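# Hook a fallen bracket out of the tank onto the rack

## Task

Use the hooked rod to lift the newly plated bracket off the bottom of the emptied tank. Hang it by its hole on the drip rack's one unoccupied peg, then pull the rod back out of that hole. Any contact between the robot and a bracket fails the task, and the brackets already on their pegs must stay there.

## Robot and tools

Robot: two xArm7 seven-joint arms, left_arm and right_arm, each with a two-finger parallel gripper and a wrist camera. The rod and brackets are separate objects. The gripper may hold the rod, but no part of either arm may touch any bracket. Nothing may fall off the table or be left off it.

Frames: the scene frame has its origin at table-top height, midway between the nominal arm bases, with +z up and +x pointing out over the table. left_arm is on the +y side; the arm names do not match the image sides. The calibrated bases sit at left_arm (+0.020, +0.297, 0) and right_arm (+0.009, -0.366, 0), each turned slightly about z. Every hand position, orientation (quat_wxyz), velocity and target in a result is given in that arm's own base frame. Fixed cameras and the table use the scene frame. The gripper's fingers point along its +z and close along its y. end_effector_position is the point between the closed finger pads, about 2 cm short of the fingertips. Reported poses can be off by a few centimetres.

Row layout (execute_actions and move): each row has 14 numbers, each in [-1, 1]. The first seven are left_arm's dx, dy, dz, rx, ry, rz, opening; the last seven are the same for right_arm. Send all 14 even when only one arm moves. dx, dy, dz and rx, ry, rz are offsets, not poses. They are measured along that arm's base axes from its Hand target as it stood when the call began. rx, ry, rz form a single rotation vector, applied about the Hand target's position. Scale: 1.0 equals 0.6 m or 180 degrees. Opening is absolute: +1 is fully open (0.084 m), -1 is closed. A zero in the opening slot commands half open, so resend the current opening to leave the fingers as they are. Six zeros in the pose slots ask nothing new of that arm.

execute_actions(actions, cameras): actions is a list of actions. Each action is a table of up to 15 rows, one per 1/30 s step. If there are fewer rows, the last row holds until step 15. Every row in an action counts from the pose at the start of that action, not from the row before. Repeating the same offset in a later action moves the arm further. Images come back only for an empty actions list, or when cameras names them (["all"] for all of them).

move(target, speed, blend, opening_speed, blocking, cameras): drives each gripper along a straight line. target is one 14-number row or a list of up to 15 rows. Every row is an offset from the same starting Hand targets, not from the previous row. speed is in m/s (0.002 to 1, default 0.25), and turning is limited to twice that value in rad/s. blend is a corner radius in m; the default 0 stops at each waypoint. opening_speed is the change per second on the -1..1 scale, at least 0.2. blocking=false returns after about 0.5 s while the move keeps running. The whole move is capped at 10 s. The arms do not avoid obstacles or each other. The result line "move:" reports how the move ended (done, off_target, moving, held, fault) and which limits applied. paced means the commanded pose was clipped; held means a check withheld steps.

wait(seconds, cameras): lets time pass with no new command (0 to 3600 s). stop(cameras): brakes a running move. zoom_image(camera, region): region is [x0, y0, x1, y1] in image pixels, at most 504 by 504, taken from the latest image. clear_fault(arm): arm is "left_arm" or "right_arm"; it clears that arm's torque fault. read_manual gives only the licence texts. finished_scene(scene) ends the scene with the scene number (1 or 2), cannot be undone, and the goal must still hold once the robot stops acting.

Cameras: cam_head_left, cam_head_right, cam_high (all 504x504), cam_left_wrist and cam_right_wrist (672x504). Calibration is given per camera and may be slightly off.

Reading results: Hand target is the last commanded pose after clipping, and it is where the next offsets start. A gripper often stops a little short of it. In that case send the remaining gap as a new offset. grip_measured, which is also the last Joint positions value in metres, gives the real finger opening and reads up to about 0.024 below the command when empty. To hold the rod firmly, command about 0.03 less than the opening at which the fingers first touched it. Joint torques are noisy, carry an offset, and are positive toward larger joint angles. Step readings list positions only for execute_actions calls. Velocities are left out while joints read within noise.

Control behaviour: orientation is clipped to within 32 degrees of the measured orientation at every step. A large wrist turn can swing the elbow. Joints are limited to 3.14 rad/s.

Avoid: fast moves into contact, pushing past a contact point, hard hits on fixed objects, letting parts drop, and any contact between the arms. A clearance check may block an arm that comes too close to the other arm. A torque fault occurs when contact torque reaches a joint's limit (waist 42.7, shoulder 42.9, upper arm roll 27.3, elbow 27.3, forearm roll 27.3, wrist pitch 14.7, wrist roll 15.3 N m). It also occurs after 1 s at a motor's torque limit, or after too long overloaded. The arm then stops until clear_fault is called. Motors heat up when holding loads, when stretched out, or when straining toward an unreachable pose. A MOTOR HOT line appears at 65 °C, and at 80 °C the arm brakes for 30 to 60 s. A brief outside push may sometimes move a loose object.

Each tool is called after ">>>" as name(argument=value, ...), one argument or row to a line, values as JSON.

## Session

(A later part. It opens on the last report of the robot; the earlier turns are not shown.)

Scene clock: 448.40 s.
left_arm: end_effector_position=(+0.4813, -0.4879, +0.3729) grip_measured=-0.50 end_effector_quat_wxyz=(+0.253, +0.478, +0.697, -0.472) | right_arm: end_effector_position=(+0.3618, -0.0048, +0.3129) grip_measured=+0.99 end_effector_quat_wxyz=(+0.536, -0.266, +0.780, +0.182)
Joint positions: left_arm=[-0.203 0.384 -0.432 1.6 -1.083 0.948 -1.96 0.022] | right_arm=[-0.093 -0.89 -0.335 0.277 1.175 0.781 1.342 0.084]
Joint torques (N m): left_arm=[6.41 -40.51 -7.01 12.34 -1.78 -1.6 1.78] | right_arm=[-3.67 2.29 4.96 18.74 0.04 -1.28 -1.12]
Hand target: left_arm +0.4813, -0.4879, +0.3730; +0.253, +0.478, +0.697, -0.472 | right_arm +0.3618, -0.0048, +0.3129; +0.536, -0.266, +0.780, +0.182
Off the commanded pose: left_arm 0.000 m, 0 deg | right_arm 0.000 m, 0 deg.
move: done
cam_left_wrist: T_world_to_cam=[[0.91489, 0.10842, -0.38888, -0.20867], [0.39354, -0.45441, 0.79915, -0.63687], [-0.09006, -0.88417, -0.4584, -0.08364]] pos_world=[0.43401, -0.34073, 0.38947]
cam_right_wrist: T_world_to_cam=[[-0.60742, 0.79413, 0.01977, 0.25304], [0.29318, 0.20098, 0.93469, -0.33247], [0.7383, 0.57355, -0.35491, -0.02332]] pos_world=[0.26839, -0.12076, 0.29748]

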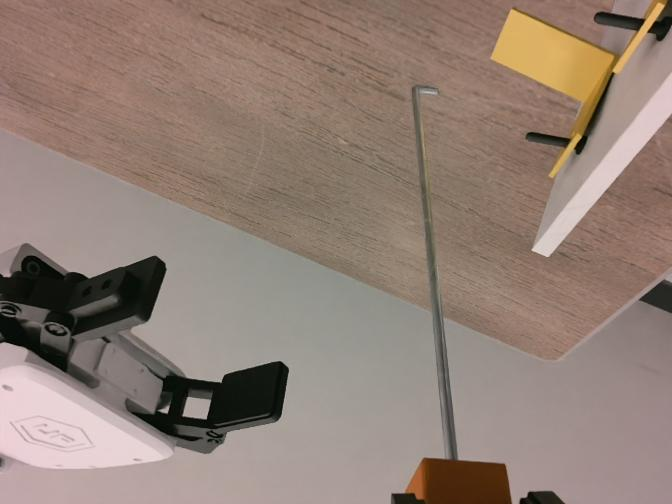

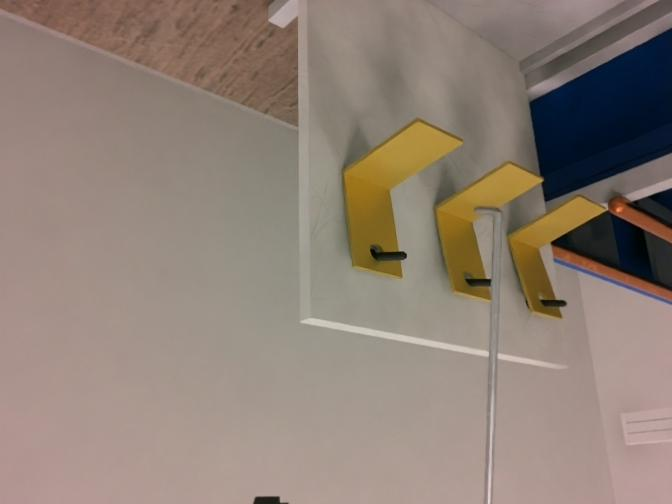

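>>> move(
  target=[
    [-0.27,0.25,0.08,0,0,0,-1,0,0,0,0,0,0,1],
  ],
  speed=0.2,
)

>>> move(
  target=[
    [-0.09,0.08,0.0,0.591,-0.024,-0.122,-1,0,0,0,0,0,0,1],
  ],
  speed=0.35,
  cameras=["all"],
)

Scene clock: 453.73 s.
left_arm: end_effector_position=(+0.3193, -0.3379, +0.4209) grip_measured=-0.50 end_effector_quat_wxyz=(+0.253, +0.478, +0.697, -0.472) | right_arm: end_effector_position=(+0.3618, -0.0048, +0.3129) grip_measured=+0.99 end_effector_quat_wxyz=(+0.536, -0.266, +0.780, +0.182)
Joint positions: left_arm=[-0.03 -0.4 -0.277 0.917 -1.283 1.327 -1.864 0.022] | right_arm=[-0.093 -0.89 -0.335 0.277 1.175 0.781 1.342 0.084]
Joint torques (N m): left_arm=[6.47 -18.95 6.22 12.26 0.4 0.77 -1.97] | right_arm=[-3.57 2.33 4.99 18.7 0.09 -1.3 -1.12]
Hand target: left_arm +0.3193, -0.3379, +0.4210; +0.253, +0.478, +0.697, -0.472 | right_arm +0.3618, -0.0048, +0.3129; +0.536, -0.266, +0.780, +0.182
Off the commanded pose: left_arm 0.000 m, 0 deg | right_arm 0.000 m, 0 deg.
move: done

Scene clock: 456.97 s.
left_arm: end_effector_position=(+0.2653, -0.2899, +0.4210) grip_measured=-0.50 end_effector_quat_wxyz=(-0.287, +0.609, +0.694, +0.253) | right_arm: end_effector_position=(+0.3618, -0.0048, +0.3129) grip_measured=+0.99 end_effector_quat_wxyz=(+0.536, -0.266, +0.780, +0.182)
Joint positions: left_arm=[-0.594 0.499 -0.777 2.164 0.615 2.538 -2.773 0.022] | right_arm=[-0.093 -0.89 -0.335 0.277 1.175 0.781 1.342 0.084]
Joint torques (N m): left_arm=[-5.5 -23.86 -3.17 12.4 2 1.43 1.7] | right_arm=[-3.67 2.41 4.91 18.76 0.06 -1.31 -1.13]
Hand target: left_arm +0.2653, -0.2899, +0.4210; -0.287, +0.609, +0.694, +0.253 | right_arm +0.3618, -0.0048, +0.3129; +0.536, -0.266, +0.780, +0.182
Off the commanded pose: left_arm 0.000 m, 0 deg | right_arm 0.000 m, 0 deg.
move: done
cam_left_wrist: T_world_to_cam=[[0.99501, 0.09976, 0.00104, -0.20176], [0.06924, -0.68301, -0.72712, 0.16199], [-0.07183, 0.72356, -0.68651, 0.65128]] pos_world=[0.23632, -0.34047, 0.56511]
cam_right_wrist: T_world_to_cam=[[-0.60742, 0.79413, 0.01977, 0.25304], [0.29318, 0.20098, 0.93469, -0.33247], [0.7383, 0.57355, -0.35491, -0.02332]] pos_world=[0.26839, -0.12076, 0.29748]

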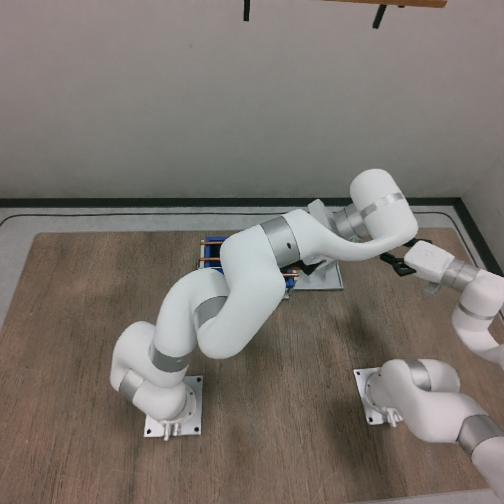

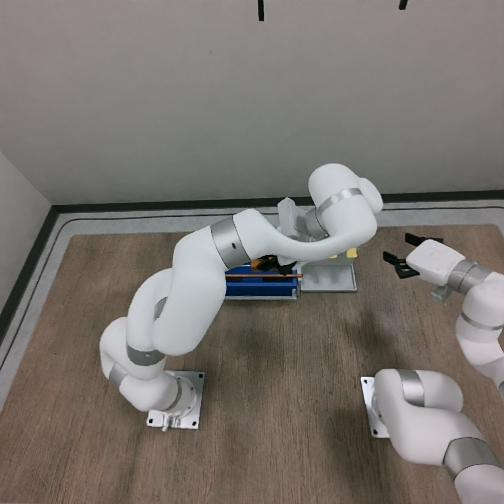

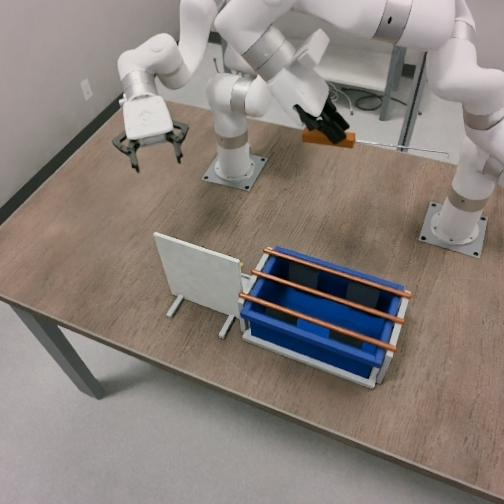

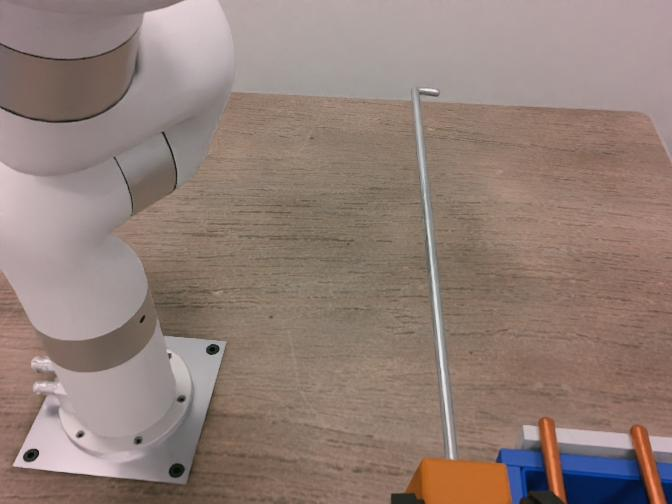

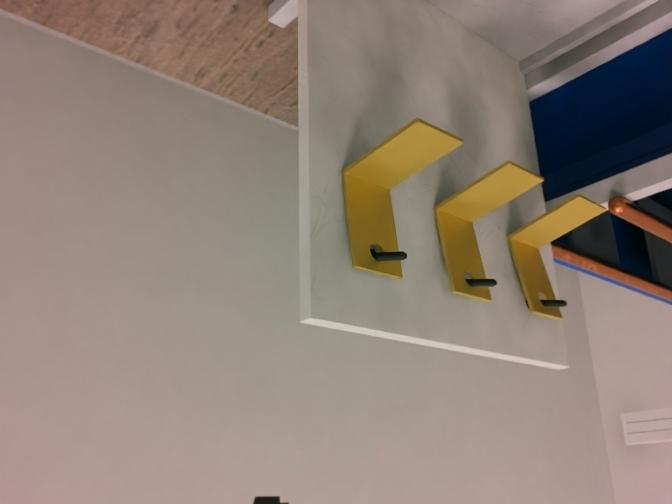

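>>> move(
  target=[
    [-0.045,0.063,-0.56,0,0,0,-1,0,0,0,0,0,0,1],
  ],
  speed=0.25,
  cameras=["cam_left_wrist","cam_high"],
)

>>> zoom_image(
  camera="cam_high",
  region=[280, 120, 480, 320],
)

Scene clock: 460.77 s.
left_arm: end_effector_position=(+0.2383, -0.2521, +0.0850) grip_measured=-0.50 end_effector_quat_wxyz=(-0.287, +0.609, +0.694, +0.253) | right_arm: end_effector_position=(+0.3618, -0.0048, +0.3129) grip_measured=+0.99 end_effector_quat_wxyz=(+0.536, -0.266, +0.780, +0.182)
Joint positions: left_arm=[-0.342 0.517 -0.75 1.144 0.535 1.595 -3.09 0.022] | right_arm=[-0.093 -0.89 -0.335 0.277 1.175 0.781 1.342 0.084]
Joint torques (N m): left_arm=[-5.89 -20.1 -5.63 8.69 1.46 -0.86 -1.77] | right_arm=[-3.52 2.32 4.95 18.71 0.13 -1.37 -1.06]
Hand target: left_arm +0.2383, -0.2521, +0.0850; -0.287, +0.609, +0.694, +0.253 | right_arm +0.3618, -0.0048, +0.3129; +0.536, -0.266, +0.780, +0.182
Off the commanded pose: left_arm 0.000 m, 0 deg | right_arm 0.000 m, 0 deg.
move: done
cam_left_wrist: T_world_to_cam=[[0.99502, 0.09968, 0.00112, -0.17836], [0.06924, -0.68297, -0.72716, -0.05461], [-0.07172, 0.72362, -0.68647, 0.39131]] pos_world=[0.20932, -0.30267, 0.22911]
Images, in order (width x height): cam_high 504x504, cam_left_wrist 672x504.

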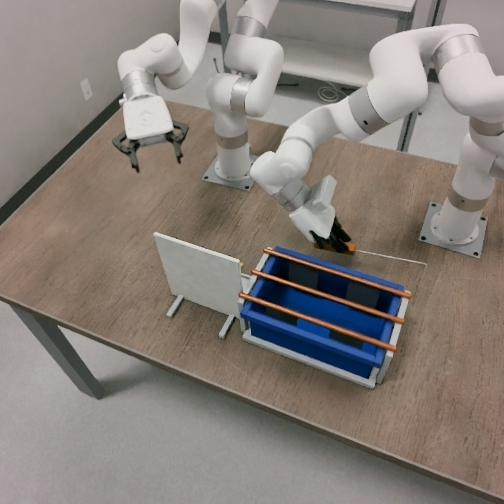

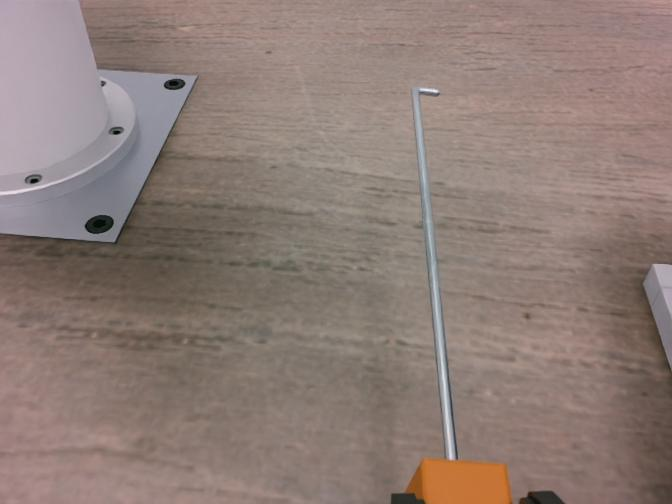

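Scaled by 2.520 from the camera's image (finer frame: 720x720).

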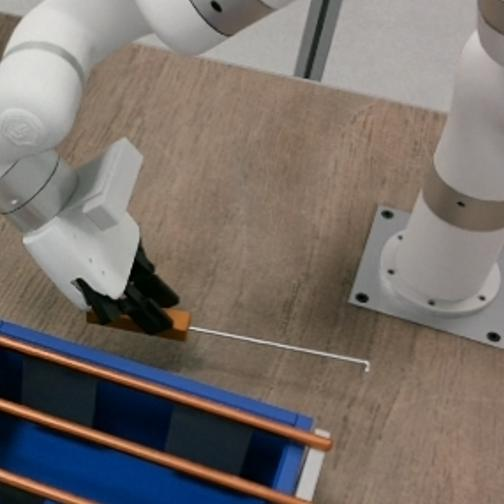

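>>> move(
  target=[
    [-0.02,0,-0.07,0,0,0,-1,0,0,0,0,0,0,1],
  ],
  speed=0.06,
  cameras=["cam_high"],
)

>>> move(
  target=[
    [0,0,-0.015,0,0,0,-1,0,0,0,0,0,0,1],
  ],
  speed=0.02,
)

Scene clock: 463.30 s.
left_arm: end_effector_position=(+0.2263, -0.2521, +0.0430) grip_measured=-0.50 end_effector_quat_wxyz=(-0.287, +0.609, +0.694, +0.253) | right_arm: end_effector_position=(+0.3618, -0.0048, +0.3129) grip_measured=+0.99 end_effector_quat_wxyz=(+0.536, -0.266, +0.780, +0.182)
Joint positions: left_arm=[-0.373 0.6 -0.722 1.114 0.576 1.516 -3.16 0.022] | right_arm=[-0.093 -0.89 -0.335 0.277 1.175 0.781 1.342 0.084]
Joint torques (N m): left_arm=[-5.78 -21.57 -6.42 7.17 1.2 -0.8 -1.81] | right_arm=[-3.61 2.36 4.99 18.7 0.18 -1.29 -1.06]
Hand target: left_arm +0.2263, -0.2521, +0.0430; -0.287, +0.609, +0.694, +0.253 | right_arm +0.3618, -0.0048, +0.3129; +0.536, -0.266, +0.780, +0.182
Off the commanded pose: left_arm 0.000 m, 0 deg | right_arm 0.000 m, 0 deg.
move: done

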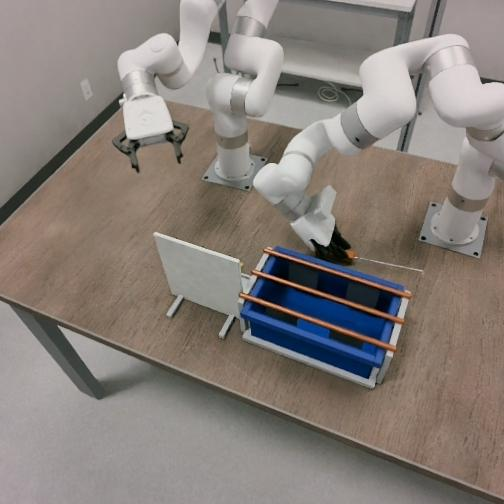

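Scene clock: 464.00 s.
left_arm: end_effector_position=(+0.2263, -0.2521, +0.0340) grip_measured=-0.50 end_effector_quat_wxyz=(-0.287, +0.609, +0.694, +0.253) | right_arm: end_effector_position=(+0.3618, -0.0048, +0.3129) grip_measured=+0.99 end_effector_quat_wxyz=(+0.536, -0.266, +0.780, +0.182)
Joint positions: left_arm=[-0.38 0.621 -0.712 1.115 0.588 1.502 -3.17 0.022] | right_arm=[-0.093 -0.89 -0.335 0.277 1.175 0.781 1.342 0.084]
Joint torques (N m): left_arm=[-3.35 -15.93 -2.59 9.76 2.28 -1.95 -2] | right_arm=[-3.68 2.28 4.96 18.7 0.19 -1.34 -1.13]
Hand target: left_arm +0.2263, -0.2521, +0.0340; -0.287, +0.609, +0.694, +0.253 | right_arm +0.3618, -0.0048, +0.3129; +0.536, -0.266, +0.780, +0.182
Off the commanded pose: left_arm 0.000 m, 0 deg | right_arm 0.000 m, 0 deg.
move: done

>>> move(
  target=[
    [0,0,-0.002,0,0,0,-0.1,0,0,0,0,0,0,1],
  ],
  speed=0.02,
  opening_speed=0.5,
)

>>> move(
  target=[
    [0.012,-0.15,0.15,0,0,0,0.3,0,0,0,0,0,0,1],
  ],
  speed=0.15,
  cameras=["cam_high","cam_right_wrist","cam_left_wrist"],
)

Scene clock: 467.70 s.
left_arm: end_effector_position=(+0.2263, -0.2521, +0.0328) grip_measured=-0.11 end_effector_quat_wxyz=(-0.287, +0.609, +0.694, +0.253) | right_arm: end_effector_position=(+0.3618, -0.0048, +0.3129) grip_measured=+0.99 end_effector_quat_wxyz=(+0.536, -0.266, +0.780, +0.182)
Joint positions: left_arm=[-0.381 0.624 -0.711 1.115 0.59 1.5 -3.172 0.039] | right_arm=[-0.093 -0.89 -0.335 0.277 1.175 0.781 1.342 0.084]
Joint torques (N m): left_arm=[-1.82 -34.93 -11.26 8.38 -0.79 1.02 -1.73] | right_arm=[-3.52 2.36 4.88 18.71 0.23 -1.33 -1.12]
Hand target: left_arm +0.2263, -0.2521, +0.0328; -0.287, +0.609, +0.694, +0.253 | right_arm +0.3618, -0.0048, +0.3129; +0.536, -0.266, +0.780, +0.182
Off the commanded pose: left_arm 0.000 m, 0 deg | right_arm 0.000 m, 0 deg.
move: done

Scene clock: 469.00 s.
left_arm: end_effector_position=(+0.2335, -0.3421, +0.1227) grip_measured=+0.29 end_effector_quat_wxyz=(-0.287, +0.609, +0.694, +0.253) | right_arm: end_effector_position=(+0.3618, -0.0048, +0.3129) grip_measured=+0.99 end_effector_quat_wxyz=(+0.536, -0.266, +0.780, +0.182)
Joint positions: left_arm=[-0.55 0.691 -0.734 1.533 0.521 1.83 -3.137 0.056] | right_arm=[-0.093 -0.89 -0.335 0.277 1.175 0.781 1.342 0.084]
Joint torques (N m): left_arm=[-5.65 -26.8 -7.49 12.85 1.66 1.49 1.94] | right_arm=[-3.57 2.26 4.94 18.79 0.24 -1.36 -1.08]
Hand target: left_arm +0.2335, -0.3421, +0.1228; -0.287, +0.609, +0.694, +0.253 | right_arm +0.3618, -0.0048, +0.3129; +0.536, -0.266, +0.780, +0.182
Off the commanded pose: left_arm 0.000 m, 0 deg | right_arm 0.000 m, 0 deg.
move: done
cam_left_wrist: T_world_to_cam=[[0.99501, 0.09976, 0.00091, -0.16457], [0.06913, -0.68292, -0.72722, -0.0882], [-0.07192, 0.72365, -0.68641, 0.48208]] pos_world=[0.20452, -0.39267, 0.26691]
cam_right_wrist: T_world_to_cam=[[-0.60742, 0.79413, 0.01977, 0.25304], [0.29318, 0.20098, 0.93469, -0.33247], [0.7383, 0.57355, -0.35491, -0.02332]] pos_world=[0.26839, -0.12076, 0.29748]
Images, in order (width x height): cam_high 504x504, cam_left_wrist 672x504, cam_right_wrist 672x504.

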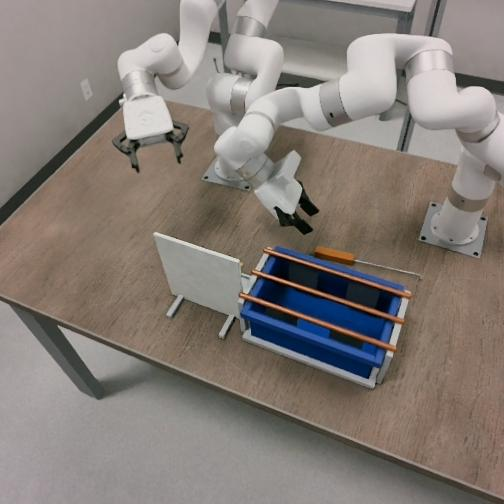

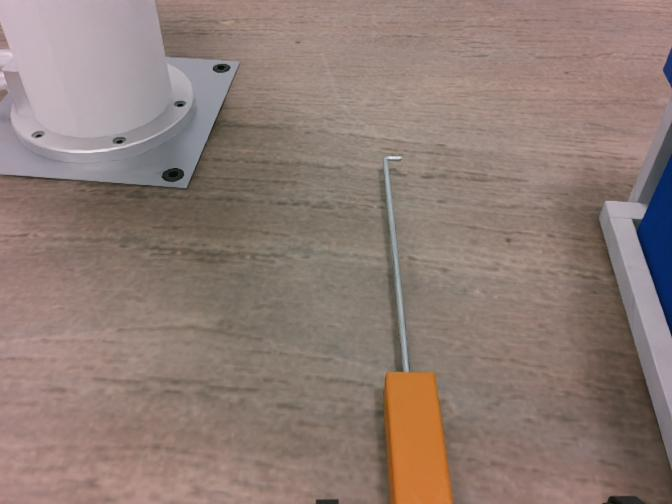

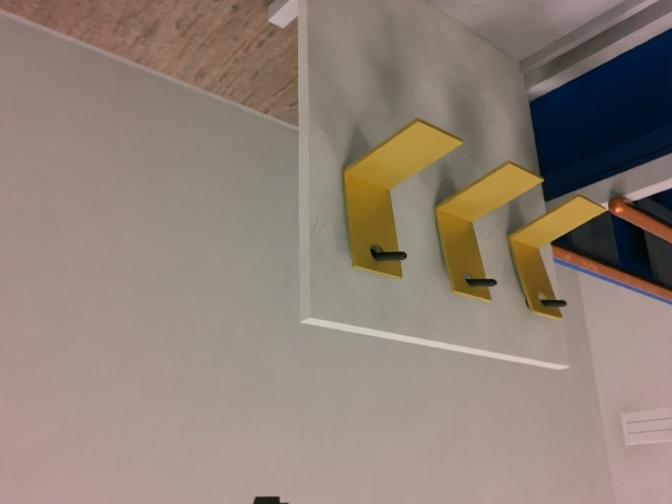

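Great.

>>> finished_scene(
  scene=1,
)

The scene is finished: the task was done.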